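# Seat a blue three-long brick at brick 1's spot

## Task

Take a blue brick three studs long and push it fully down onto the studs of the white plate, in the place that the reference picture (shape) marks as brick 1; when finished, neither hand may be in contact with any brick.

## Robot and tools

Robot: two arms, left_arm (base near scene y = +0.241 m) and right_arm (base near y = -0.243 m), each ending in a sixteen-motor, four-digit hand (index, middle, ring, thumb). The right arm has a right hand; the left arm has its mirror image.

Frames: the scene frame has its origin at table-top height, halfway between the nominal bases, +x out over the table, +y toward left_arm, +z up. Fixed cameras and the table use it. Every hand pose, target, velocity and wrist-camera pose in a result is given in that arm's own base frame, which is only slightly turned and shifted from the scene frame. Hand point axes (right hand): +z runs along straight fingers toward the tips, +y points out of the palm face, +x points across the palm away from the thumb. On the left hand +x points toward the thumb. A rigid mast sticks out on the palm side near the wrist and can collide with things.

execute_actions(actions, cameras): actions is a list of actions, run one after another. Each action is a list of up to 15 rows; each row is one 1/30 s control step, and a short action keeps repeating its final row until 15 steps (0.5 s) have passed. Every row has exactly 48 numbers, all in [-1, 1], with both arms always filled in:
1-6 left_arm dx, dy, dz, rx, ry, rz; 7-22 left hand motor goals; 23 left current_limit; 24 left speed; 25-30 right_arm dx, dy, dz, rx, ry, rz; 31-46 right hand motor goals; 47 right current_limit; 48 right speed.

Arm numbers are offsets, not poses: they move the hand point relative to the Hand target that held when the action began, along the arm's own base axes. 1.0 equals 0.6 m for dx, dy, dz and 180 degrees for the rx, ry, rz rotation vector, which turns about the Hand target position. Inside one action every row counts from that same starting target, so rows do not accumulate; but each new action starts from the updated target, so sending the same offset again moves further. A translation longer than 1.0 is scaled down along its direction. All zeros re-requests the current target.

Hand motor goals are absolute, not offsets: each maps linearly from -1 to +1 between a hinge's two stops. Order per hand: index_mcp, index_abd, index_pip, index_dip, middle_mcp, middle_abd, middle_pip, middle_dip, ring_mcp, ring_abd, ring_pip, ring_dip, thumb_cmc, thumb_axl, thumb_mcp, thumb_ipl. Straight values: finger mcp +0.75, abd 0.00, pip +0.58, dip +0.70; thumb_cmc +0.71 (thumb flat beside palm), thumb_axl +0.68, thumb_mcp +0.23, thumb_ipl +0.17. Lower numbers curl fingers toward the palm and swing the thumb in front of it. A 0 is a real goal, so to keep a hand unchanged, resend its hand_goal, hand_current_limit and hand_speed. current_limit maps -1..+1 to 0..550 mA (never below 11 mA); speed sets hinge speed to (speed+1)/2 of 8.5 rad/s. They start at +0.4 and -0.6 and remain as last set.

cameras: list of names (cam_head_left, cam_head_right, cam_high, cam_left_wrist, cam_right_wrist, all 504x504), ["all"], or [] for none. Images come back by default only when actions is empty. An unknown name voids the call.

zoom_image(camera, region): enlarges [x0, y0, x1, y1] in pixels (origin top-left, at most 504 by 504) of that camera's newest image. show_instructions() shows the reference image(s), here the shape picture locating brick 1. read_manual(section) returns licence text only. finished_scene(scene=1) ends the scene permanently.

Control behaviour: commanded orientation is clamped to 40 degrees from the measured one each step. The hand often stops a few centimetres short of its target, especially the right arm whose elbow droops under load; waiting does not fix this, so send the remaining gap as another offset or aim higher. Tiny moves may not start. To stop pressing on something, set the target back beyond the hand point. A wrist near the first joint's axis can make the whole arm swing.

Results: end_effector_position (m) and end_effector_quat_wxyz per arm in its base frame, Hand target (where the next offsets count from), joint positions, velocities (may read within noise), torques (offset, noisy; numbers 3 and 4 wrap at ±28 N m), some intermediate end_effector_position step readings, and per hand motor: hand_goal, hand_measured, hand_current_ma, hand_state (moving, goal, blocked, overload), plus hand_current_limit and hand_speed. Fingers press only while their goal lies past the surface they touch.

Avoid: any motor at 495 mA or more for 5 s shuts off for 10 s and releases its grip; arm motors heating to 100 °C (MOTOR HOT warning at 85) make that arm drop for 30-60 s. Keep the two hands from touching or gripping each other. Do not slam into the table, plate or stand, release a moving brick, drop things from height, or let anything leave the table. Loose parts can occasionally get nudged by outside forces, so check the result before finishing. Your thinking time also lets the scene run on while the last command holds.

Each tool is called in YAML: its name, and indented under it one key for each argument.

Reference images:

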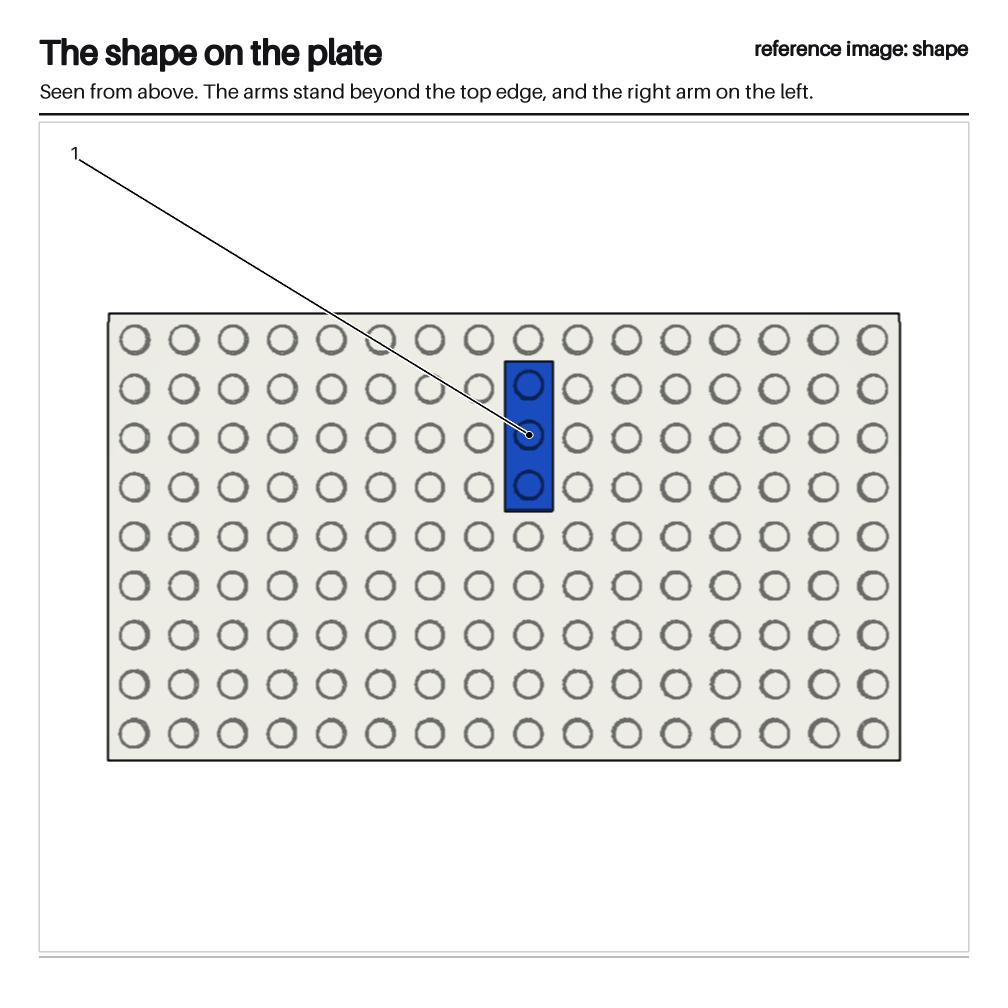

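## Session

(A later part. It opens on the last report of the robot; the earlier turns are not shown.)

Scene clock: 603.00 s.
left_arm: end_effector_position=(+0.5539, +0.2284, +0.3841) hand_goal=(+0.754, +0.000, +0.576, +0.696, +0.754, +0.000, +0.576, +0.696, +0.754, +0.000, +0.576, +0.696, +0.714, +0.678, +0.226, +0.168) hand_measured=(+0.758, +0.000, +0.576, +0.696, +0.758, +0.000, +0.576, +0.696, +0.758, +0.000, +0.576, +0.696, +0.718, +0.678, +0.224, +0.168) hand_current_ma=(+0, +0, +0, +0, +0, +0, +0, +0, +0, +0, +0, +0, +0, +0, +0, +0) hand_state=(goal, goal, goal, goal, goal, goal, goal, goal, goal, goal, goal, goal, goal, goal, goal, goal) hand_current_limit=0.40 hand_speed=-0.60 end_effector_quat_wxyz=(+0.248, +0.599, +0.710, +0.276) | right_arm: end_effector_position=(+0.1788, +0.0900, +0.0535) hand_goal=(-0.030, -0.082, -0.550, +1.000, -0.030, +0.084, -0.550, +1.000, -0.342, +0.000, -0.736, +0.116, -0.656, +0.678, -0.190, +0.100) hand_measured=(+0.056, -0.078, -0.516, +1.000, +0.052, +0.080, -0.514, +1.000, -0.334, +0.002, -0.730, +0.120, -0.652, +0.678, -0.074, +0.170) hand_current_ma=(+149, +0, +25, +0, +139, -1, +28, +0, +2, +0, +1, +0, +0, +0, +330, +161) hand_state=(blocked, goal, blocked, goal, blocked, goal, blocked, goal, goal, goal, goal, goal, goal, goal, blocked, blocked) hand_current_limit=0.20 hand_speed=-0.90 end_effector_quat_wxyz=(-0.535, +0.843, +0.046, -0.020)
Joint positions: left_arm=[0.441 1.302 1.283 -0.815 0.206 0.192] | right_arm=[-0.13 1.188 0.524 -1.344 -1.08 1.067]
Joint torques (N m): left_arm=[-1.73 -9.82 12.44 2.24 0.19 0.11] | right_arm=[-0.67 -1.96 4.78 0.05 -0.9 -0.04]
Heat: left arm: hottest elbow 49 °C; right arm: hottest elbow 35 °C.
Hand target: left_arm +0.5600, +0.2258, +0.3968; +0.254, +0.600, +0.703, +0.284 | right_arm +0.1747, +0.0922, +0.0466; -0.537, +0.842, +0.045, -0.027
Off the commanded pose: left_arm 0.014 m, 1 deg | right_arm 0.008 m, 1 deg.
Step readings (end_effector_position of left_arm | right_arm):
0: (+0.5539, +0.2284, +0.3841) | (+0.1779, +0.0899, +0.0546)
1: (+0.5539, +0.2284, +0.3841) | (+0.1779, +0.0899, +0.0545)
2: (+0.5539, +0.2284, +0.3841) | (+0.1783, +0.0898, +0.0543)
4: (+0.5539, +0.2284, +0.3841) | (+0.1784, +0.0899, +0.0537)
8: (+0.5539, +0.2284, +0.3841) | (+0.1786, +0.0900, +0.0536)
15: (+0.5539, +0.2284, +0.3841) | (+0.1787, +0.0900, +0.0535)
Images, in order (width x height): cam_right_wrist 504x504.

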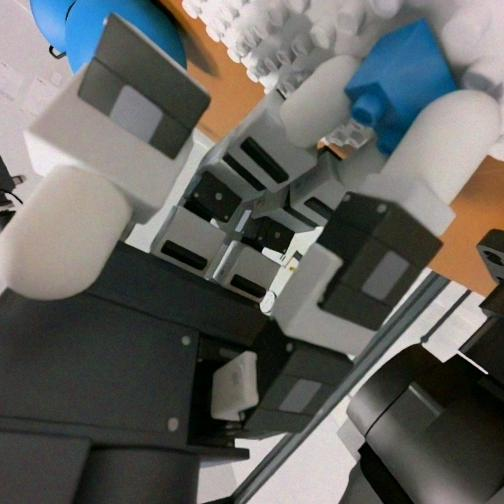

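execute_actions:
  actions:
    - [[0,0,0,0,0,0,0.754,0,0.576,0.696,0.754,0,0.576,0.696,0.754,0,0.576,0.696,0.714,0.678,0.226,0.168,0.4,-0.6,0,0,-0.008,0,0,0,-0.03,-0.083,-0.55,1.0,-0.03,0.083,-0.55,1.0,-0.342,0,-0.737,0.116,-0.657,0.678,-0.19,0.1,0.2,-0.9]]
    - [[0,0,0,0,0,0,0.754,0,0.576,0.696,0.754,0,0.576,0.696,0.754,0,0.576,0.696,0.714,0.678,0.226,0.168,0.4,-0.6,0,0,-0.008,0,0,0,-0.03,-0.083,-0.55,1.0,-0.03,0.083,-0.55,1.0,-0.342,0,-0.737,0.116,-0.657,0.678,-0.19,0.1,0.2,-0.9]]
  cameras: ["cam_right_wrist"]

zoom_image:
  camera: "cam_right_wrist"
  region: [324, 0, 504, 180]

Scene clock: 610.13 s.
left_arm: end_effector_position=(+0.5539, +0.2284, +0.3841) hand_goal=(+0.754, +0.000, +0.576, +0.696, +0.754, +0.000, +0.576, +0.696, +0.754, +0.000, +0.576, +0.696, +0.714, +0.678, +0.226, +0.168) hand_measured=(+0.758, +0.000, +0.576, +0.696, +0.758, +0.000, +0.576, +0.696, +0.758, +0.000, +0.576, +0.696, +0.718, +0.678, +0.224, +0.168) hand_current_ma=(+0, +0, +0, +0, +0, +0, +0, +0, +0, +0, +0, +0, +0, +0, +0, +0) hand_state=(goal, goal, goal, goal, goal, goal, goal, goal, goal, goal, goal, goal, goal, goal, goal, goal) hand_current_limit=0.40 hand_speed=-0.60 end_effector_quat_wxyz=(+0.248, +0.599, +0.710, +0.276) | right_arm: end_effector_position=(+0.1803, +0.0901, +0.0486) hand_goal=(-0.030, -0.082, -0.550, +1.000, -0.030, +0.084, -0.550, +1.000, -0.342, +0.000, -0.736, +0.116, -0.656, +0.678, -0.190, +0.100) hand_measured=(+0.042, -0.078, -0.550, +1.000, +0.040, +0.088, -0.552, +1.000, -0.334, +0.002, -0.730, +0.120, -0.650, +0.678, -0.048, +0.170) hand_current_ma=(+107, +0, +0, +0, +102, +0, +0, +0, +2, +0, +1, +0, +1, +0, +330, +161) hand_state=(blocked, goal, goal, goal, blocked, goal, goal, goal, goal, goal, goal, goal, goal, goal, blocked, blocked) hand_current_limit=0.20 hand_speed=-0.90 end_effector_quat_wxyz=(-0.535, +0.843, +0.042, -0.020)
Joint positions: left_arm=[0.441 1.302 1.283 -0.815 0.206 0.192] | right_arm=[-0.13 1.204 0.519 -1.317 -1.083 1.078]
Joint torques (N m): left_arm=[-1.79 -9.93 12.45 2.25 0.19 0.11] | right_arm=[-0.67 -1.32 4.01 0.46 -0.74 -0.15]
Heat: left arm: hottest elbow 50 °C; right arm: hottest elbow 35 °C.
Hand target: left_arm +0.5600, +0.2258, +0.3968; +0.254, +0.600, +0.703, +0.284 | right_arm +0.1747, +0.0922, +0.0370; -0.536, +0.842, +0.046, -0.027
Off the commanded pose: left_arm 0.014 m, 1 deg | right_arm 0.013 m, 1 deg.
Step readings (end_effector_position of left_arm | right_arm):
0: (+0.5539, +0.2284, +0.3841) | (+0.1787, +0.0900, +0.0535)
1: (+0.5539, +0.2284, +0.3841) | (+0.1788, +0.0899, +0.0535)
2: (+0.5539, +0.2284, +0.3841) | (+0.1792, +0.0899, +0.0533)
4: (+0.5539, +0.2284, +0.3841) | (+0.1799, +0.0898, +0.0527)
8: (+0.5539, +0.2284, +0.3841) | (+0.1800, +0.0897, +0.0522)
15: (+0.5539, +0.2284, +0.3841) | (+0.1800, +0.0898, +0.0522)
16: (+0.5539, +0.2284, +0.3841) | (+0.1801, +0.0898, +0.0522)
17: (+0.5539, +0.2284, +0.3841) | (+0.1802, +0.0897, +0.0520)
19: (+0.5539, +0.2284, +0.3841) | (+0.1801, +0.0897, +0.0514)
23: (+0.5539, +0.2284, +0.3841) | (+0.1801, +0.0898, +0.0496)
30: (+0.5539, +0.2284, +0.3841) | (+0.1801, +0.0901, +0.0487)
Images, in order (width x height): cam_right_wrist 504x504.

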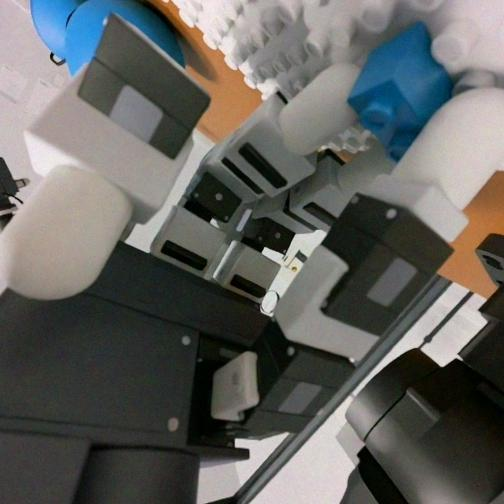

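Scaled by 2.800 from the camera's 504x504 image, which has a finer 720x720 frame.

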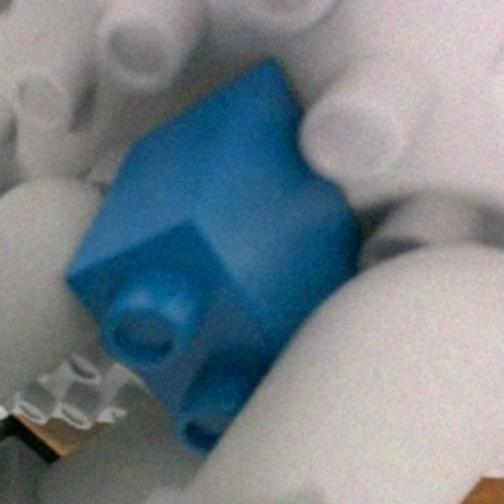

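execute_actions:
  actions: []
  cameras: ["cam_head_right","cam_head_left","cam_right_wrist"]

zoom_image:
  camera: "cam_right_wrist"
  region: [334, 10, 464, 180]

zoom_image:
  camera: "cam_head_right"
  region: [290, 345, 310, 365]

zoom_image:
  camera: "cam_head_left"
  region: [290, 345, 310, 365]

Scene clock: 613.97 s.
left_arm: end_effector_position=(+0.5539, +0.2284, +0.3841) hand_goal=(+0.754, +0.000, +0.576, +0.696, +0.754, +0.000, +0.576, +0.696, +0.754, +0.000, +0.576, +0.696, +0.714, +0.678, +0.226, +0.168) hand_measured=(+0.758, +0.000, +0.576, +0.696, +0.758, +0.000, +0.576, +0.696, +0.758, +0.000, +0.576, +0.696, +0.718, +0.678, +0.224, +0.168) hand_current_ma=(+0, +0, +0, +0, +0, +0, +0, +0, +0, +0, +0, +0, +0, +0, +0, +0) hand_state=(goal, goal, goal, goal, goal, goal, goal, goal, goal, goal, goal, goal, goal, goal, goal, goal) hand_current_limit=0.40 hand_speed=-0.60 end_effector_quat_wxyz=(+0.248, +0.599, +0.710, +0.276) | right_arm: end_effector_position=(+0.1803, +0.0901, +0.0486) hand_goal=(-0.030, -0.082, -0.550, +1.000, -0.030, +0.084, -0.550, +1.000, -0.342, +0.000, -0.736, +0.116, -0.656, +0.678, -0.190, +0.100) hand_measured=(+0.042, -0.078, -0.550, +1.000, +0.040, +0.088, -0.552, +1.000, -0.334, +0.002, -0.730, +0.120, -0.650, +0.678, -0.048, +0.170) hand_current_ma=(+106, +0, +0, +0, +102, +0, +0, +0, +2, +0, +1, +0, +1, +0, +330, +161) hand_state=(blocked, goal, goal, goal, blocked, goal, goal, goal, goal, goal, goal, goal, goal, goal, blocked, blocked) hand_current_limit=0.20 hand_speed=-0.90 end_effector_quat_wxyz=(-0.535, +0.843, +0.042, -0.020)
Joint positions: left_arm=[0.441 1.302 1.283 -0.815 0.206 0.192] | right_arm=[-0.13 1.204 0.519 -1.317 -1.083 1.078]
Joint velocities: within noise
Joint torques (N m): left_arm=[-1.79 -9.82 12.44 2.26 0.19 0.11] | right_arm=[-0.62 -1.32 4.03 0.46 -0.75 -0.14]
Motor temperatures (°C): left_arm=[29 31 50 29 28 27] | right_arm=[29 26 35 29 30 26]
Heat: left arm: hottest elbow 50 °C; right arm: hottest elbow 35 °C.
Hand target: left_arm +0.5600, +0.2258, +0.3968; +0.254, +0.600, +0.703, +0.284 | right_arm +0.1747, +0.0922, +0.0370; -0.536, +0.842, +0.046, -0.027
Off the commanded pose: left_arm 0.014 m, 1 deg | right_arm 0.013 m, 1 deg.
Images, in order (width x height): cam_head_left 504x504, cam_head_right 504x504, cam_right_wrist 504x504.

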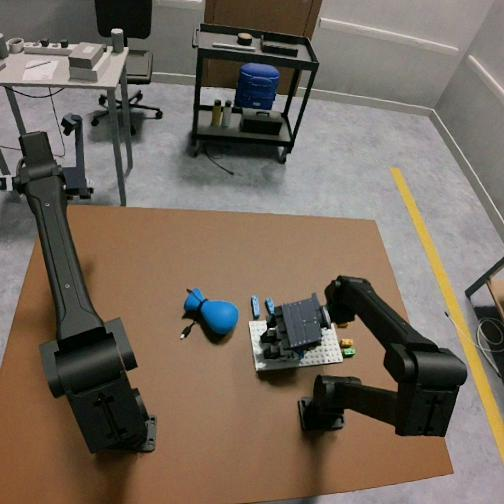

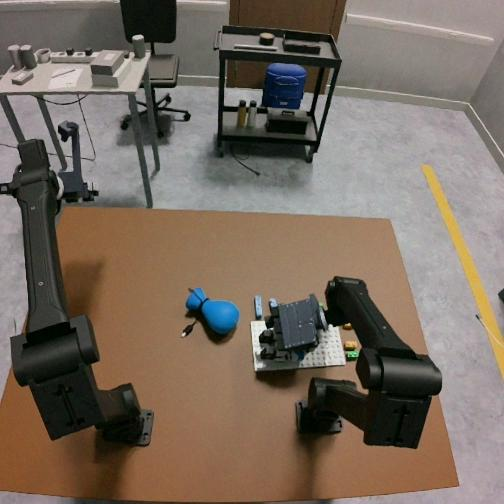

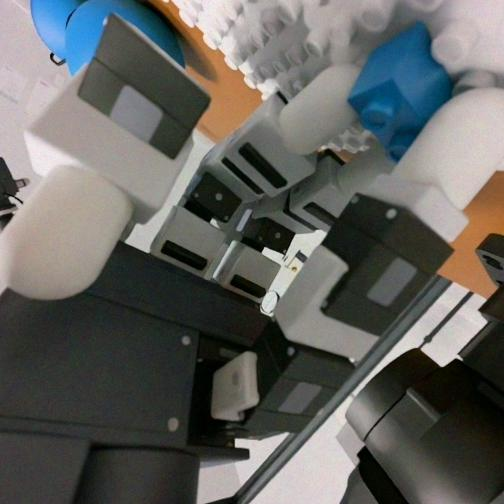

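Scaled by 2.965 from the camera's 504x504 image, which has a finer 720x720 frame.

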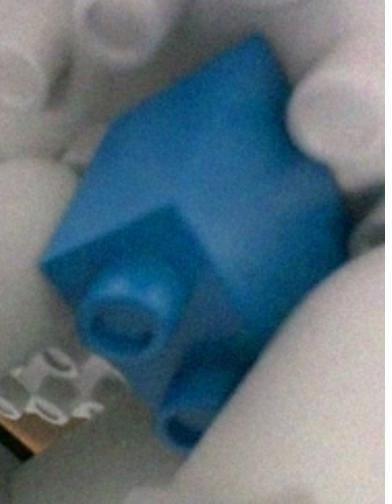

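Scaled by 25.200 from the camera's 504x504 image, which has a finer 720x720 frame.

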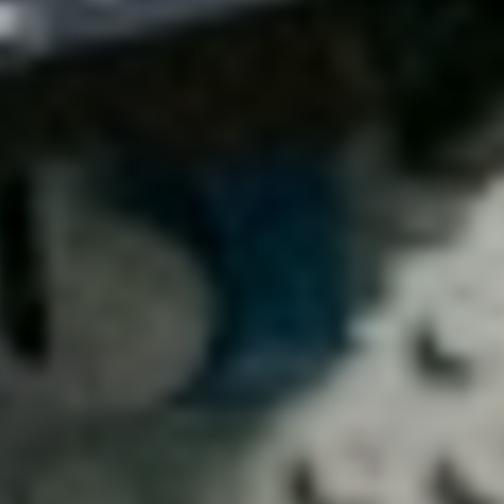

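Scaled by 25.200 from the camera's 504x504 image, which has a finer 720x720 frame.

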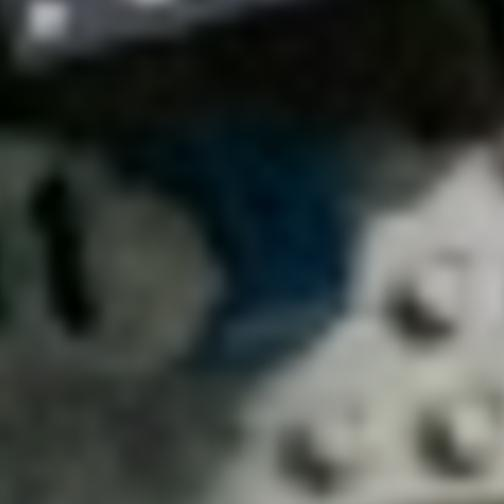

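execute_actions:
  actions:
    - [[0,0,0,0,0,0,0.754,0,0.576,0.696,0.754,0,0.576,0.696,0.754,0,0.576,0.696,0.714,0.678,0.226,0.168,0.4,-0.6,0.002,-0.001,0.0183,0,0,0,-0.03,-0.083,-0.55,1.0,-0.03,0.083,-0.55,1.0,-0.342,0,-0.737,0.116,-0.657,0.678,-0.19,0.1,0.2,-0.9]]
    - [[0,0,0,0,0,0,0.754,0,0.576,0.696,0.754,0,0.576,0.696,0.754,0,0.576,0.696,0.714,0.678,0.226,0.168,0.4,-0.6,0,0,0,0,0,0,0.04,-0.083,-0.52,1.0,0.04,0.083,-0.52,1.0,-0.342,0,-0.737,0.116,-0.657,0.678,-0.06,0.168,0.2,-0.9]]
    - [[0,0,0,0,0,0,0.754,0,0.576,0.696,0.754,0,0.576,0.696,0.754,0,0.576,0.696,0.714,0.678,0.226,0.168,0.4,-0.6,0,0,0,0,0,0,0.1,-0.083,-0.56,1.0,0.1,0.083,-0.56,1.0,-0.342,0,-0.737,0.116,-0.657,0.678,-0.02,0.168,0.2,-0.9]]
  cameras: ["cam_head_right","cam_head_left","cam_right_wrist"]

zoom_image:
  camera: "cam_right_wrist"
  region: [324, 0, 504, 180]

zoom_image:
  camera: "cam_head_right"
  region: [285, 340, 315, 370]

Scene clock: 620.77 s.
left_arm: end_effector_position=(+0.5539, +0.2284, +0.3841) hand_goal=(+0.754, +0.000, +0.576, +0.696, +0.754, +0.000, +0.576, +0.696, +0.754, +0.000, +0.576, +0.696, +0.714, +0.678, +0.226, +0.168) hand_measured=(+0.758, +0.000, +0.576, +0.696, +0.758, +0.000, +0.576, +0.696, +0.758, +0.000, +0.576, +0.696, +0.718, +0.678, +0.224, +0.168) hand_current_ma=(+0, +0, +0, +0, +0, +0, +0, +0, +0, +0, +0, +0, +0, +0, +0, +0) hand_state=(goal, goal, goal, goal, goal, goal, goal, goal, goal, goal, goal, goal, goal, goal, goal, goal) hand_current_limit=0.40 hand_speed=-0.60 end_effector_quat_wxyz=(+0.248, +0.599, +0.710, +0.276) | right_arm: end_effector_position=(+0.1785, +0.0905, +0.0493) hand_goal=(+0.100, -0.082, -0.560, +1.000, +0.100, +0.084, -0.560, +1.000, -0.342, +0.000, -0.736, +0.116, -0.656, +0.678, -0.020, +0.168) hand_measured=(+0.094, -0.084, -0.552, +0.998, +0.096, +0.084, -0.554, +0.998, -0.334, +0.002, -0.730, +0.120, -0.656, +0.678, -0.022, +0.170) hand_current_ma=(-1, +0, +2, +0, -1, +0, +1, +0, +2, +0, +1, +0, +0, +0, +0, +0) hand_state=(goal, goal, goal, goal, goal, goal, goal, goal, goal, goal, goal, goal, goal, goal, goal, goal) hand_current_limit=0.20 hand_speed=-0.90 end_effector_quat_wxyz=(-0.536, +0.843, +0.041, -0.023)
Joint positions: left_arm=[0.441 1.302 1.283 -0.815 0.206 0.192] | right_arm=[-0.13 1.204 0.519 -1.326 -1.084 1.077]
Joint torques (N m): left_arm=[-1.73 -9.82 12.44 2.26 0.18 0.11] | right_arm=[-0.67 -3.08 5.42 -0.9 -0.72 -0.12]
Heat: left arm: hottest elbow 50 °C; right arm: hottest elbow 34 °C.
Hand target: left_arm +0.5600, +0.2258, +0.3968; +0.254, +0.600, +0.703, +0.284 | right_arm +0.1760, +0.0916, +0.0480; -0.537, +0.842, +0.046, -0.027
Off the commanded pose: left_arm 0.014 m, 1 deg | right_arm 0.003 m, 1 deg.
Step readings (end_effector_position of left_arm | right_arm):
0: (+0.5539, +0.2284, +0.3841) | (+0.1803, +0.0901, +0.0486)
1: (+0.5539, +0.2284, +0.3841) | (+0.1803, +0.0901, +0.0486)
2: (+0.5539, +0.2284, +0.3841) | (+0.1803, +0.0901, +0.0486)
4: (+0.5539, +0.2284, +0.3841) | (+0.1799, +0.0902, +0.0487)
8: (+0.5539, +0.2284, +0.3841) | (+0.1787, +0.0903, +0.0491)
15: (+0.5539, +0.2284, +0.3841) | (+0.1785, +0.0904, +0.0492)
16: (+0.5539, +0.2284, +0.3841) | (+0.1785, +0.0904, +0.0492)
17: (+0.5539, +0.2284, +0.3841) | (+0.1785, +0.0904, +0.0493)
19: (+0.5539, +0.2284, +0.3841) | (+0.1784, +0.0905, +0.0493)
23: (+0.5539, +0.2284, +0.3841) | (+0.1784, +0.0905, +0.0493)
30: (+0.5539, +0.2284, +0.3841) | (+0.1785, +0.0905, +0.0493)
31: (+0.5539, +0.2284, +0.3841) | (+0.1785, +0.0905, +0.0493)
32: (+0.5539, +0.2284, +0.3841) | (+0.1785, +0.0905, +0.0493)
34: (+0.5539, +0.2284, +0.3841) | (+0.1785, +0.0905, +0.0493)
38: (+0.5539, +0.2284, +0.3841) | (+0.1785, +0.0905, +0.0493)
45: (+0.5539, +0.2284, +0.3841) | (+0.1785, +0.0905, +0.0493)
Images, in order (width x height): cam_head_left 504x504, cam_head_right 504x504, cam_right_wrist 504x504.

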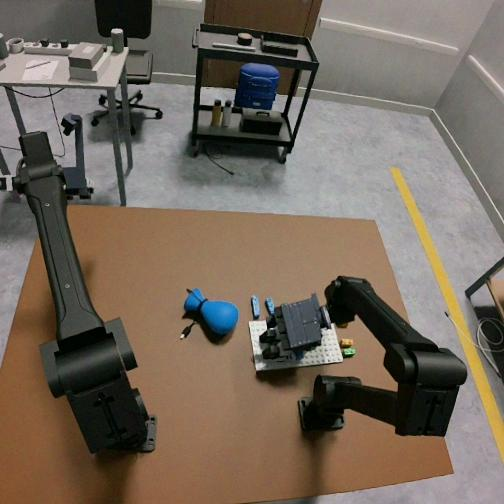

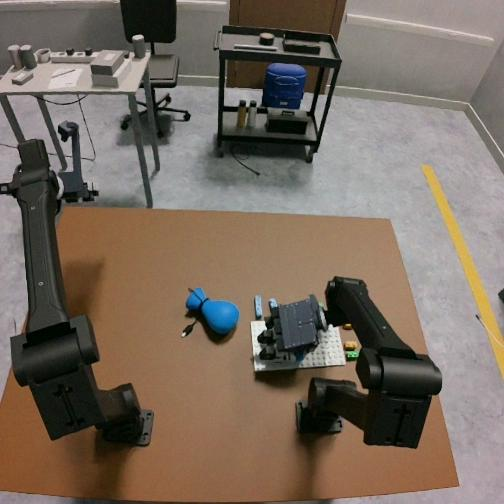

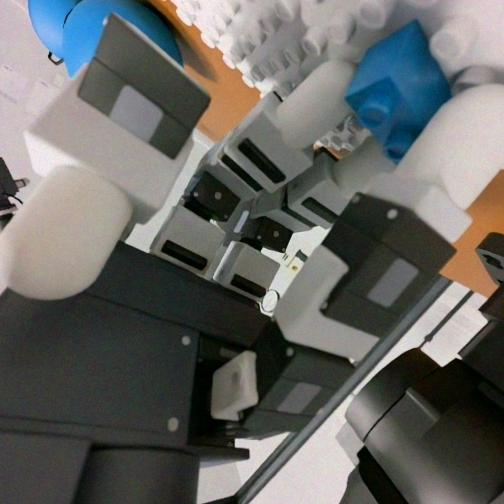

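Scaled by 2.800 from the camera's 504x504 image, which has a finer 720x720 frame.

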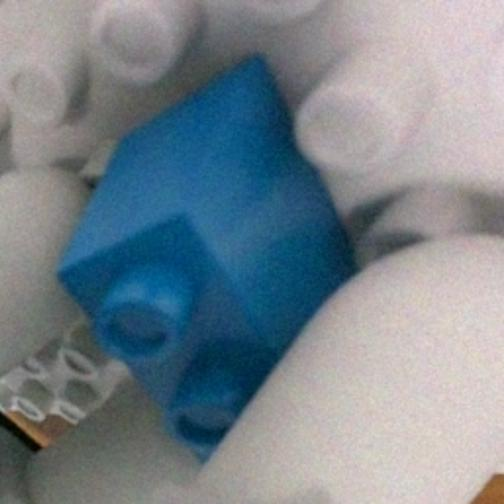

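Scaled by 16.800 from the camera's 504x504 image, which has a finer 720x720 frame.

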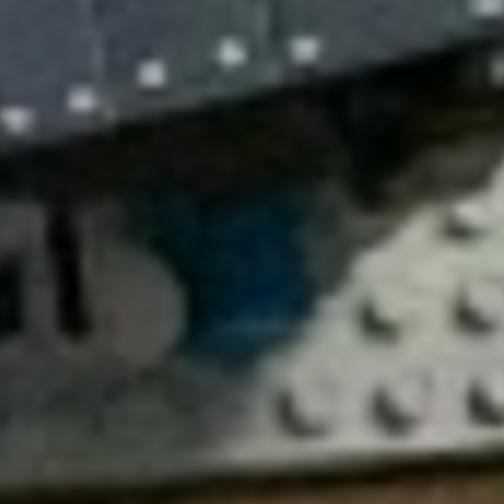

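execute_actions:
  actions:
    - [[0,0,0,0,0,0,0.754,0,0.576,0.696,0.754,0,0.576,0.696,0.754,0,0.576,0.696,0.714,0.678,0.226,0.168,0.4,-0.6,0,0,0.003,0,0,0,0.192,-0.083,-0.65,1.0,0.192,0.083,-0.65,1.0,-0.342,0,-0.737,0.116,-0.657,0.678,0.1,0.168,0.2,-0.85]]
    - [[0,0,0,0,0,0,0.754,0,0.576,0.696,0.754,0,0.576,0.696,0.754,0,0.576,0.696,0.714,0.678,0.226,0.168,0.4,-0.6,0.008,0,0.03,0,0,0,0.192,-0.083,-0.65,1.0,0.192,0.083,-0.65,1.0,-0.342,0,-0.737,0.116,-0.657,0.678,0.3,0.168,0.2,-0.7]]
    - [[0,0,0,0,0,0,0.754,0,0.576,0.696,0.754,0,0.576,0.696,0.754,0,0.576,0.696,0.714,0.678,0.226,0.168,0.4,-0.6,0.002,0,0.03,0,0,0,0.192,-0.083,-0.65,1.0,0.192,0.083,-0.65,1.0,-0.342,0,-0.737,0.116,-0.657,0.678,0.449,0.168,0.2,-0.6]]
  cameras: ["cam_head_right","cam_head_left","cam_high","cam_right_wrist"]

zoom_image:
  camera: "cam_right_wrist"
  region: [304, 0, 504, 200]

zoom_image:
  camera: "cam_head_right"
  region: [280, 330, 320, 370]

Scene clock: 645.03 s.
left_arm: end_effector_position=(+0.5539, +0.2284, +0.3841) hand_goal=(+0.754, +0.000, +0.576, +0.696, +0.754, +0.000, +0.576, +0.696, +0.754, +0.000, +0.576, +0.696, +0.714, +0.678, +0.226, +0.168) hand_measured=(+0.758, +0.000, +0.576, +0.696, +0.758, +0.000, +0.576, +0.696, +0.758, +0.000, +0.576, +0.696, +0.718, +0.678, +0.224, +0.168) hand_current_ma=(+0, +0, +0, +0, +0, +0, +0, +0, +0, +0, +0, +0, +0, +0, +0, +0) hand_state=(goal, goal, goal, goal, goal, goal, goal, goal, goal, goal, goal, goal, goal, goal, goal, goal) hand_current_limit=0.40 hand_speed=-0.60 end_effector_quat_wxyz=(+0.248, +0.599, +0.710, +0.276) | right_arm: end_effector_position=(+0.1641, +0.0932, +0.0723) hand_goal=(+0.192, -0.082, -0.650, +1.000, +0.192, +0.084, -0.650, +1.000, -0.342, +0.000, -0.736, +0.116, -0.656, +0.678, +0.450, +0.168) hand_measured=(+0.186, -0.084, -0.642, +0.998, +0.186, +0.084, -0.644, +0.998, -0.334, +0.002, -0.730, +0.120, -0.656, +0.678, +0.442, +0.170) hand_current_ma=(-2, +0, +1, +0, -1, +0, +1, +0, +2, +0, +1, +0, +0, +0, -2, +0) hand_state=(goal, goal, goal, goal, goal, goal, goal, goal, goal, goal, goal, goal, goal, goal, goal, goal) hand_current_limit=0.20 hand_speed=-0.60 end_effector_quat_wxyz=(-0.540, +0.840, +0.030, -0.045)
Joint positions: left_arm=[0.441 1.302 1.283 -0.815 0.206 0.192] | right_arm=[-0.125 1.146 0.539 -1.451 -1.084 1.077]
Joint torques (N m): left_arm=[-1.67 -9.82 12.46 2.26 0.2 0.1] | right_arm=[-0.73 -3.6 9.55 -1.21 -0.77 -0.03]
Heat: left arm: hottest elbow 50 °C; right arm: hottest elbow 34 °C.
Hand target: left_arm +0.5600, +0.2258, +0.3968; +0.254, +0.600, +0.703, +0.284 | right_arm +0.1818, +0.0916, +0.0858; -0.537, +0.842, +0.046, -0.027
Off the commanded pose: left_arm 0.014 m, 1 deg | right_arm 0.022 m, 3 deg.
Step readings (end_effector_position of left_arm | right_arm):
0: (+0.5539, +0.2284, +0.3841) | (+0.1785, +0.0905, +0.0493)
1: (+0.5539, +0.2284, +0.3841) | (+0.1785, +0.0905, +0.0493)
2: (+0.5539, +0.2284, +0.3841) | (+0.1785, +0.0905, +0.0493)
4: (+0.5539, +0.2284, +0.3841) | (+0.1785, +0.0905, +0.0493)
8: (+0.5539, +0.2284, +0.3841) | (+0.1785, +0.0905, +0.0493)
15: (+0.5539, +0.2284, +0.3841) | (+0.1785, +0.0905, +0.0493)
16: (+0.5539, +0.2284, +0.3841) | (+0.1783, +0.0905, +0.0494)
17: (+0.5539, +0.2284, +0.3841) | (+0.1770, +0.0907, +0.0499)
19: (+0.5539, +0.2284, +0.3841) | (+0.1736, +0.0912, +0.0515)
23: (+0.5539, +0.2284, +0.3841) | (+0.1690, +0.0921, +0.0552)
30: (+0.5539, +0.2284, +0.3841) | (+0.1671, +0.0923, +0.0571)
31: (+0.5539, +0.2284, +0.3841) | (+0.1668, +0.0924, +0.0572)
32: (+0.5539, +0.2284, +0.3841) | (+0.1657, +0.0925, +0.0579)
34: (+0.5539, +0.2284, +0.3841) | (+0.1633, +0.0930, +0.0607)
38: (+0.5539, +0.2284, +0.3841) | (+0.1633, +0.0933, +0.0680)
45: (+0.5539, +0.2284, +0.3841) | (+0.1647, +0.0931, +0.0721)
Images, in order (width x height): cam_head_left 504x504, cam_head_right 504x504, cam_high 504x504, cam_right_wrist 504x504.

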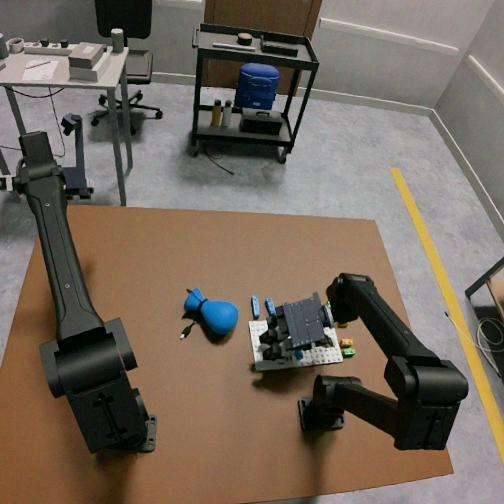

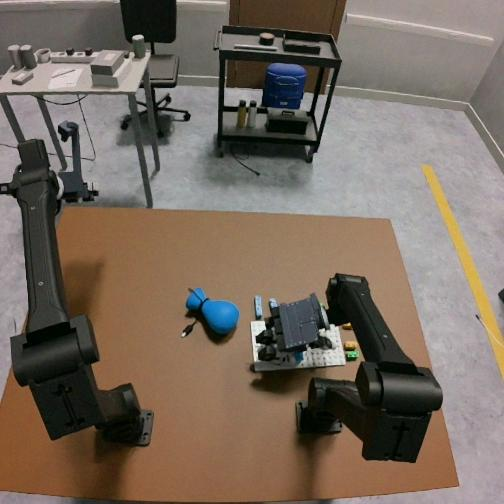

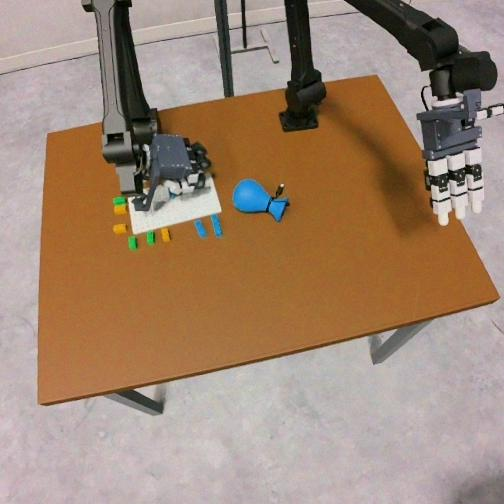

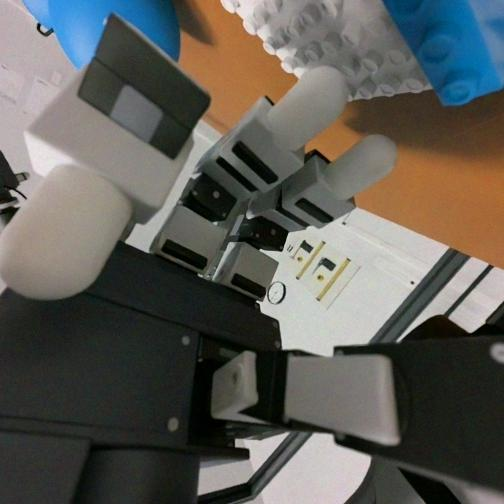

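Scaled by 2.520 from the camera's 504x504 image, which has a finer 720x720 frame.

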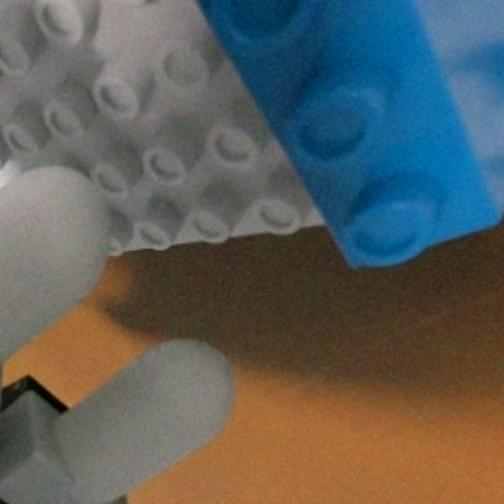

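Scaled by 12.600 from the camera's 504x504 image, which has a finer 720x720 frame.

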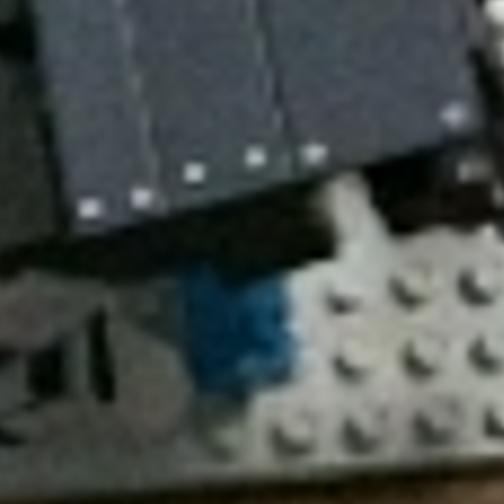

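execute_actions:
  actions:
    - [[0,0,0,0,0,0,0.754,0,0.576,0.696,0.754,0,0.576,0.696,0.754,0,0.576,0.696,0.714,0.678,0.226,0.168,0.4,-0.6,0,-0.008,0.04,0,0,0,-0.123,-0.083,-0.387,1.0,-0.123,0.083,-0.387,1.0,-0.342,0,-0.737,0.116,-0.657,0.678,0.449,0.168,0.2,-0.7]]
    - [[0,0,0,0,0,0,0.754,0,0.576,0.696,0.754,0,0.576,0.696,0.754,0,0.576,0.696,0.714,0.678,0.226,0.168,0.4,-0.6,-0.013,0.004,-0.035,0,0,0,-0.123,-0.083,-0.387,1.0,-0.123,0.083,-0.387,1.0,-0.342,0,-0.737,0.116,-0.657,0.678,0.449,0.168,0.2,-0.7]]
  cameras: ["cam_head_right","cam_head_left","cam_right_wrist"]

zoom_image:
  camera: "cam_right_wrist"
  region: [304, 0, 504, 200]

zoom_image:
  camera: "cam_head_right"
  region: [280, 330, 320, 370]

Scene clock: 665.50 s.
left_arm: end_effector_position=(+0.5539, +0.2284, +0.3841) hand_goal=(+0.754, +0.000, +0.576, +0.696, +0.754, +0.000, +0.576, +0.696, +0.754, +0.000, +0.576, +0.696, +0.714, +0.678, +0.226, +0.168) hand_measured=(+0.758, +0.000, +0.576, +0.696, +0.758, +0.000, +0.576, +0.696, +0.758, +0.000, +0.576, +0.696, +0.718, +0.678, +0.224, +0.168) hand_current_ma=(+0, +0, +0, +0, +0, +0, +0, +0, +0, +0, +0, +0, +0, +0, +0, +0) hand_state=(goal, goal, goal, goal, goal, goal, goal, goal, goal, goal, goal, goal, goal, goal, goal, goal) hand_current_limit=0.40 hand_speed=-0.60 end_effector_quat_wxyz=(+0.248, +0.599, +0.710, +0.276) | right_arm: end_effector_position=(+0.1729, +0.0903, +0.0919) hand_goal=(-0.122, -0.082, -0.386, +1.000, -0.122, +0.084, -0.386, +1.000, -0.342, +0.000, -0.736, +0.116, -0.656, +0.678, +0.450, +0.168) hand_measured=(-0.118, -0.084, -0.386, +0.998, -0.118, +0.084, -0.386, +0.998, -0.334, +0.002, -0.730, +0.120, -0.656, +0.678, +0.444, +0.170) hand_current_ma=(+0, +0, +0, +0, +0, +0, +0, +0, +2, +0, +1, +0, +0, +0, -2, +0) hand_state=(goal, goal, goal, goal, goal, goal, goal, goal, goal, goal, goal, goal, goal, goal, goal, goal) hand_current_limit=0.20 hand_speed=-0.70 end_effector_quat_wxyz=(-0.537, +0.842, +0.043, -0.031)
Joint positions: left_arm=[0.441 1.302 1.283 -0.815 0.206 0.192] | right_arm=[-0.131 1.111 0.584 -1.515 -1.077 1.053]
Joint torques (N m): left_arm=[-1.73 -9.88 12.42 2.25 0.2 0.11] | right_arm=[-1.55 -2.32 5.98 -0.31 -0.7 -0.11]
Heat: left arm: hottest elbow 50 °C; right arm: hottest elbow 38 °C.
Hand target: left_arm +0.5600, +0.2258, +0.3968; +0.254, +0.600, +0.703, +0.284 | right_arm +0.1740, +0.0892, +0.0888; -0.537, +0.842, +0.046, -0.027
Off the commanded pose: left_arm 0.014 m, 1 deg | right_arm 0.003 m, 0 deg.
Step readings (end_effector_position of left_arm | right_arm):
0: (+0.5539, +0.2284, +0.3841) | (+0.1641, +0.0932, +0.0723)
1: (+0.5539, +0.2284, +0.3841) | (+0.1641, +0.0932, +0.0726)
2: (+0.5539, +0.2284, +0.3841) | (+0.1632, +0.0933, +0.0739)
4: (+0.5539, +0.2284, +0.3841) | (+0.1610, +0.0933, +0.0791)
8: (+0.5539, +0.2284, +0.3841) | (+0.1629, +0.0928, +0.0903)
15: (+0.5539, +0.2284, +0.3841) | (+0.1634, +0.0916, +0.0958)
16: (+0.5539, +0.2284, +0.3841) | (+0.1633, +0.0915, +0.0959)
17: (+0.5539, +0.2284, +0.3841) | (+0.1635, +0.0915, +0.0958)
19: (+0.5539, +0.2284, +0.3841) | (+0.1656, +0.0913, +0.0949)
23: (+0.5539, +0.2284, +0.3841) | (+0.1703, +0.0907, +0.0929)
30: (+0.5539, +0.2284, +0.3841) | (+0.1726, +0.0904, +0.0920)
Images, in order (width x height): cam_head_left 504x504, cam_head_right 504x504, cam_right_wrist 504x504.

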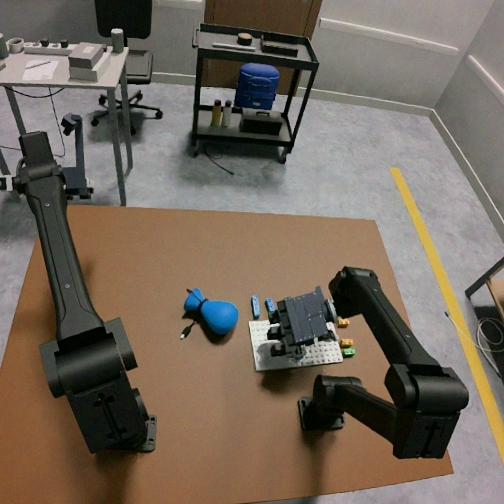

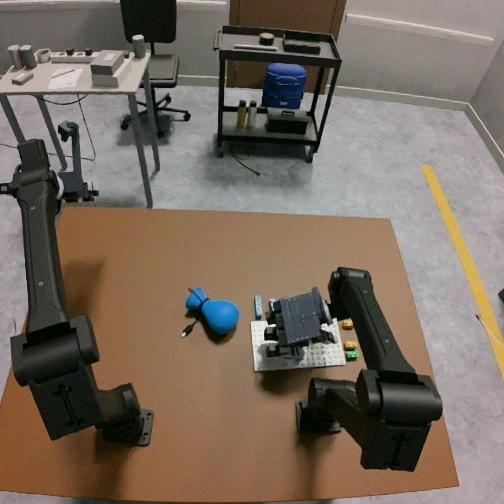

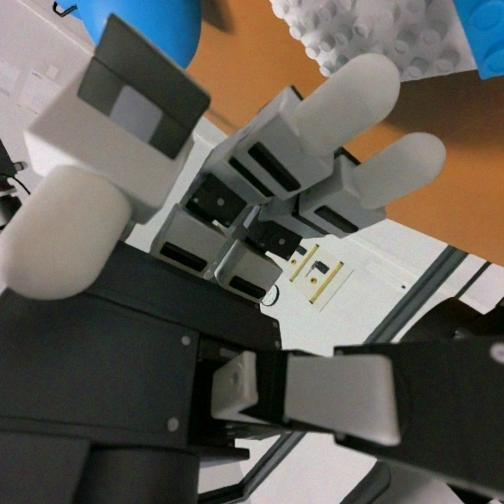

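Scaled by 2.520 from the camera's 504x504 image, which has a finer 720x720 frame.

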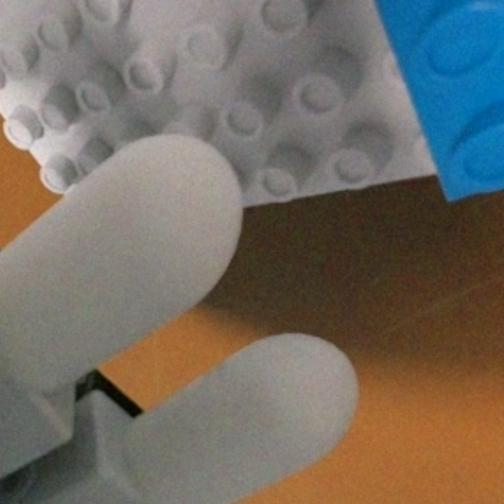

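Scaled by 12.600 from the camera's 504x504 image, which has a finer 720x720 frame.

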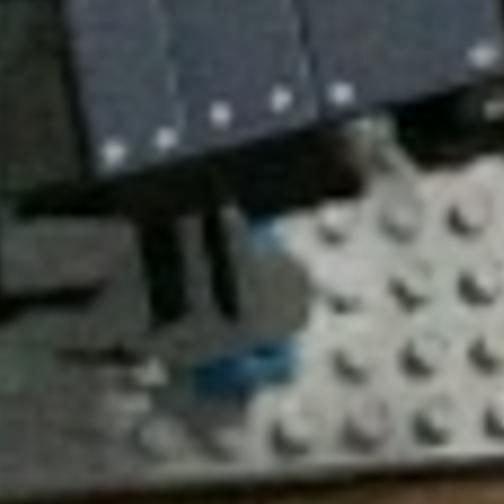

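execute_actions:
  actions:
    - [[0,0,0,0,0,0,0.754,0,0.576,0.696,0.754,0,0.576,0.696,0.754,0,0.576,0.696,0.714,0.678,0.226,0.168,0.4,-0.6,0.003,-0.004,-0.035,0,0,0,-0.123,-0.083,-0.387,1.0,-0.123,0.083,-0.387,1.0,-0.342,0,-0.737,0.116,-0.657,0.678,0.449,0.168,0.2,-0.7]]
  cameras: ["cam_head_right","cam_head_left","cam_right_wrist"]

zoom_image:
  camera: "cam_right_wrist"
  region: [304, 0, 504, 200]

zoom_image:
  camera: "cam_head_right"
  region: [280, 330, 320, 370]

Scene clock: 668.33 s.
left_arm: end_effector_position=(+0.5539, +0.2284, +0.3841) hand_goal=(+0.754, +0.000, +0.576, +0.696, +0.754, +0.000, +0.576, +0.696, +0.754, +0.000, +0.576, +0.696, +0.714, +0.678, +0.226, +0.168) hand_measured=(+0.758, +0.000, +0.576, +0.696, +0.758, +0.000, +0.576, +0.696, +0.758, +0.000, +0.576, +0.696, +0.718, +0.678, +0.224, +0.168) hand_current_ma=(+0, +0, +0, +0, +0, +0, +0, +0, +0, +0, +0, +0, +0, +0, +0, +0) hand_state=(goal, goal, goal, goal, goal, goal, goal, goal, goal, goal, goal, goal, goal, goal, goal, goal) hand_current_limit=0.40 hand_speed=-0.60 end_effector_quat_wxyz=(+0.248, +0.599, +0.710, +0.276) | right_arm: end_effector_position=(+0.1756, +0.0882, +0.0718) hand_goal=(-0.122, -0.082, -0.386, +1.000, -0.122, +0.084, -0.386, +1.000, -0.342, +0.000, -0.736, +0.116, -0.656, +0.678, +0.450, +0.168) hand_measured=(-0.118, -0.084, -0.386, +0.998, -0.118, +0.084, -0.386, +0.998, -0.334, +0.002, -0.730, +0.120, -0.656, +0.678, +0.444, +0.170) hand_current_ma=(+0, +0, +0, +0, +0, +0, +0, +0, +2, +0, +1, +0, +0, +0, -2, +0) hand_state=(goal, goal, goal, goal, goal, goal, goal, goal, goal, goal, goal, goal, goal, goal, goal, goal) hand_current_limit=0.20 hand_speed=-0.70 end_effector_quat_wxyz=(-0.536, +0.842, +0.045, -0.029)
Joint positions: left_arm=[0.441 1.302 1.283 -0.815 0.206 0.192] | right_arm=[-0.139 1.162 0.557 -1.447 -1.073 1.035]
Joint torques (N m): left_arm=[-1.73 -9.82 12.42 2.28 0.19 0.11] | right_arm=[-1.67 -2.32 5.53 -0.25 -0.66 -0.12]
Heat: left arm: hottest elbow 50 °C; right arm: hottest elbow 38 °C.
Hand target: left_arm +0.5600, +0.2258, +0.3968; +0.254, +0.600, +0.703, +0.284 | right_arm +0.1758, +0.0868, +0.0678; -0.536, +0.842, +0.046, -0.027
Off the commanded pose: left_arm 0.014 m, 1 deg | right_arm 0.004 m, 0 deg.
Step readings (end_effector_position of left_arm | right_arm):
0: (+0.5539, +0.2284, +0.3841) | (+0.1729, +0.0903, +0.0919)
1: (+0.5539, +0.2284, +0.3841) | (+0.1731, +0.0903, +0.0917)
2: (+0.5539, +0.2284, +0.3841) | (+0.1737, +0.0902, +0.0908)
4: (+0.5539, +0.2284, +0.3841) | (+0.1751, +0.0897, +0.0863)
8: (+0.5539, +0.2284, +0.3841) | (+0.1737, +0.0886, +0.0762)
15: (+0.5539, +0.2284, +0.3841) | (+0.1750, +0.0883, +0.0720)
Images, in order (width x height): cam_head_left 504x504, cam_head_right 504x504, cam_right_wrist 504x504.

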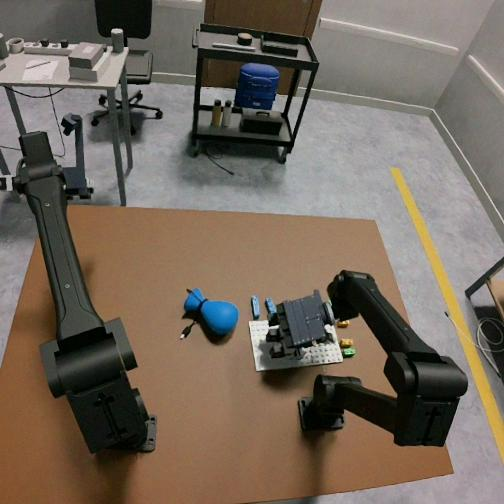

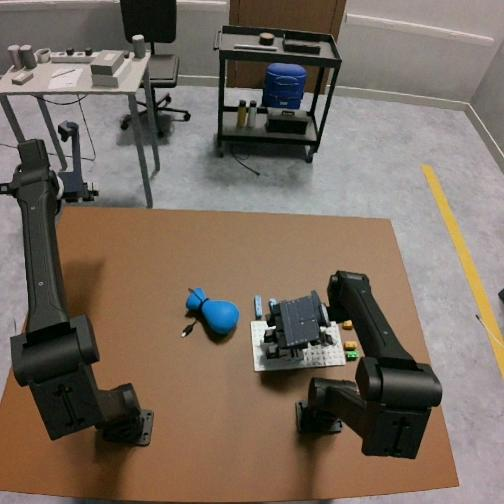

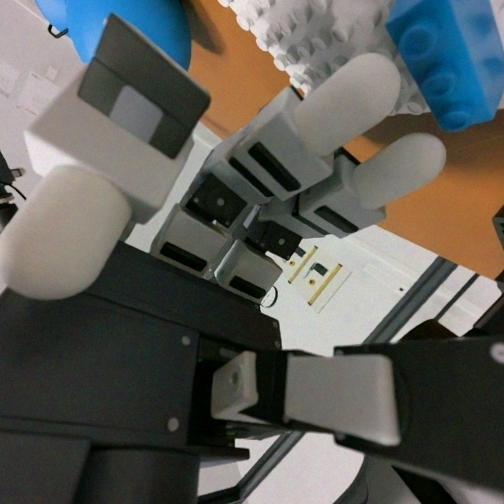

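Scaled by 2.520 from the camera's 504x504 image, which has a finer 720x720 frame.

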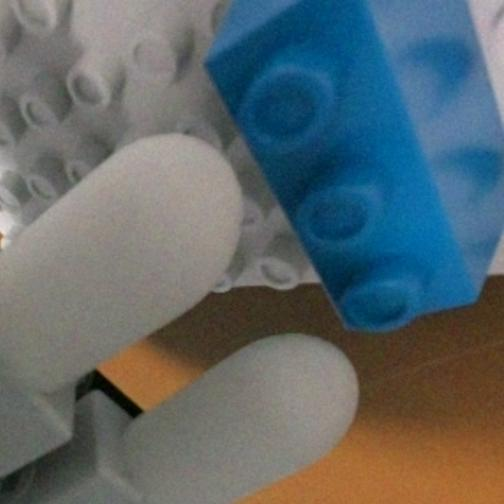

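Scaled by 12.600 from the camera's 504x504 image, which has a finer 720x720 frame.

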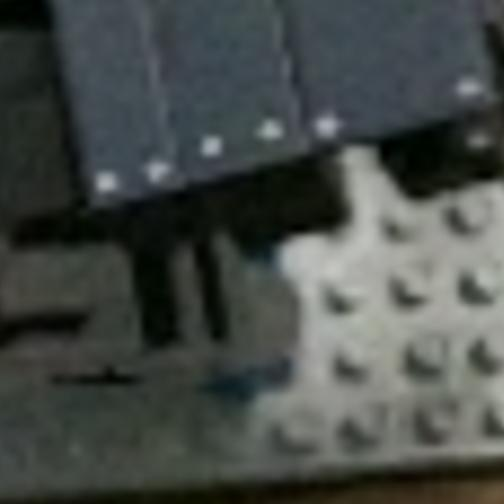

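execute_actions:
  actions:
    - [[0,0,0,0,0,0,0.754,0,0.576,0.696,0.754,0,0.576,0.696,0.754,0,0.576,0.696,0.714,0.678,0.226,0.168,0.4,-0.6,0.0015,0,-0.012,0,0,0,-0.123,-0.083,-0.387,1.0,-0.123,0.083,-0.387,1.0,-0.342,0,-0.737,0.116,-0.657,0.678,0.449,0.168,0.75,-0.7]]
    - [[0,0,0,0,0,0,0.754,0,0.576,0.696,0.754,0,0.576,0.696,0.754,0,0.576,0.696,0.714,0.678,0.226,0.168,0.4,-0.6,0,0,-0.012,0,0,0,-0.123,-0.083,-0.387,1.0,-0.123,0.083,-0.387,1.0,-0.342,0,-0.737,0.116,-0.657,0.678,0.449,0.168,0.75,-0.7]]
  cameras: ["cam_right_wrist"]

zoom_image:
  camera: "cam_right_wrist"
  region: [304, 0, 504, 200]

Scene clock: 694.40 s.
left_arm: end_effector_position=(+0.5539, +0.2284, +0.3841) hand_goal=(+0.754, +0.000, +0.576, +0.696, +0.754, +0.000, +0.576, +0.696, +0.754, +0.000, +0.576, +0.696, +0.714, +0.678, +0.226, +0.168) hand_measured=(+0.758, +0.000, +0.576, +0.696, +0.758, +0.000, +0.576, +0.696, +0.758, +0.000, +0.576, +0.696, +0.718, +0.678, +0.224, +0.168) hand_current_ma=(+0, +0, +0, +0, +0, +0, +0, +0, +0, +0, +0, +0, +0, +0, +0, +0) hand_state=(goal, goal, goal, goal, goal, goal, goal, goal, goal, goal, goal, goal, goal, goal, goal, goal) hand_current_limit=0.40 hand_speed=-0.60 end_effector_quat_wxyz=(+0.248, +0.599, +0.710, +0.276) | right_arm: end_effector_position=(+0.1791, +0.0878, +0.0616) hand_goal=(-0.122, -0.082, -0.386, +1.000, -0.122, +0.084, -0.386, +1.000, -0.342, +0.000, -0.736, +0.116, -0.656, +0.678, +0.450, +0.168) hand_measured=(-0.146, -0.080, -0.410, +0.990, -0.142, +0.088, -0.408, +0.992, -0.334, +0.002, -0.730, +0.120, -0.656, +0.678, +0.444, +0.170) hand_current_ma=(-15, +0, -12, -3, -10, +0, -12, -2, +2, +0, +1, +0, +0, +0, -2, +0) hand_state=(blocked, goal, blocked, goal, goal, goal, blocked, goal, goal, goal, goal, goal, goal, goal, goal, goal) hand_current_limit=0.75 hand_speed=-0.70 end_effector_quat_wxyz=(-0.536, +0.843, +0.047, -0.026)
Joint positions: left_arm=[0.441 1.302 1.283 -0.815 0.206 0.192] | right_arm=[-0.139 1.189 0.546 -1.401 -1.074 1.035]
Joint torques (N m): left_arm=[-1.79 -9.82 12.44 2.26 0.2 0.1] | right_arm=[-1.73 -1.73 4.74 0.06 -0.66 -0.11]
Heat: left arm: hottest elbow 50 °C; right arm: hottest elbow 37 °C.
Hand target: left_arm +0.5600, +0.2258, +0.3968; +0.254, +0.600, +0.703, +0.284 | right_arm +0.1768, +0.0868, +0.0534; -0.537, +0.842, +0.046, -0.027
Off the commanded pose: left_arm 0.014 m, 1 deg | right_arm 0.009 m, 0 deg.
Step readings (end_effector_position of left_arm | right_arm):
0: (+0.5539, +0.2284, +0.3841) | (+0.1756, +0.0882, +0.0718)
1: (+0.5539, +0.2284, +0.3841) | (+0.1757, +0.0882, +0.0718)
2: (+0.5539, +0.2284, +0.3841) | (+0.1762, +0.0882, +0.0714)
4: (+0.5539, +0.2284, +0.3841) | (+0.1773, +0.0880, +0.0699)
8: (+0.5539, +0.2284, +0.3841) | (+0.1774, +0.0880, +0.0668)
15: (+0.5539, +0.2284, +0.3841) | (+0.1778, +0.0879, +0.0664)
16: (+0.5539, +0.2284, +0.3841) | (+0.1779, +0.0879, +0.0663)
17: (+0.5539, +0.2284, +0.3841) | (+0.1781, +0.0879, +0.0659)
19: (+0.5539, +0.2284, +0.3841) | (+0.1780, +0.0879, +0.0643)
23: (+0.5539, +0.2284, +0.3841) | (+0.1783, +0.0879, +0.0624)
30: (+0.5539, +0.2284, +0.3841) | (+0.1790, +0.0878, +0.0617)
Images, in order (width x height): cam_right_wrist 504x504.

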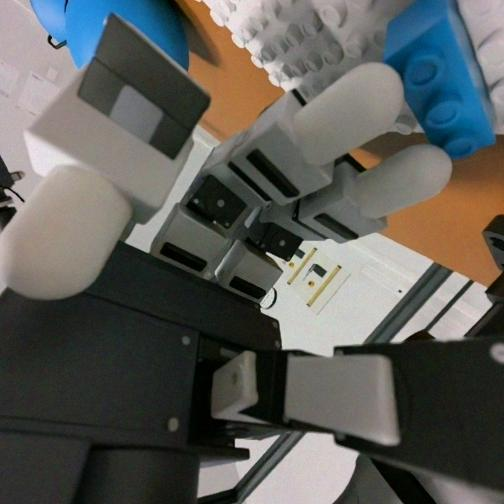

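Scaled by 2.520 from the camera's 504x504 image, which has a finer 720x720 frame.

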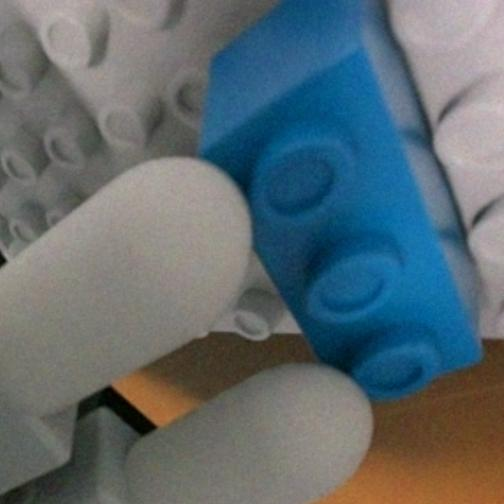

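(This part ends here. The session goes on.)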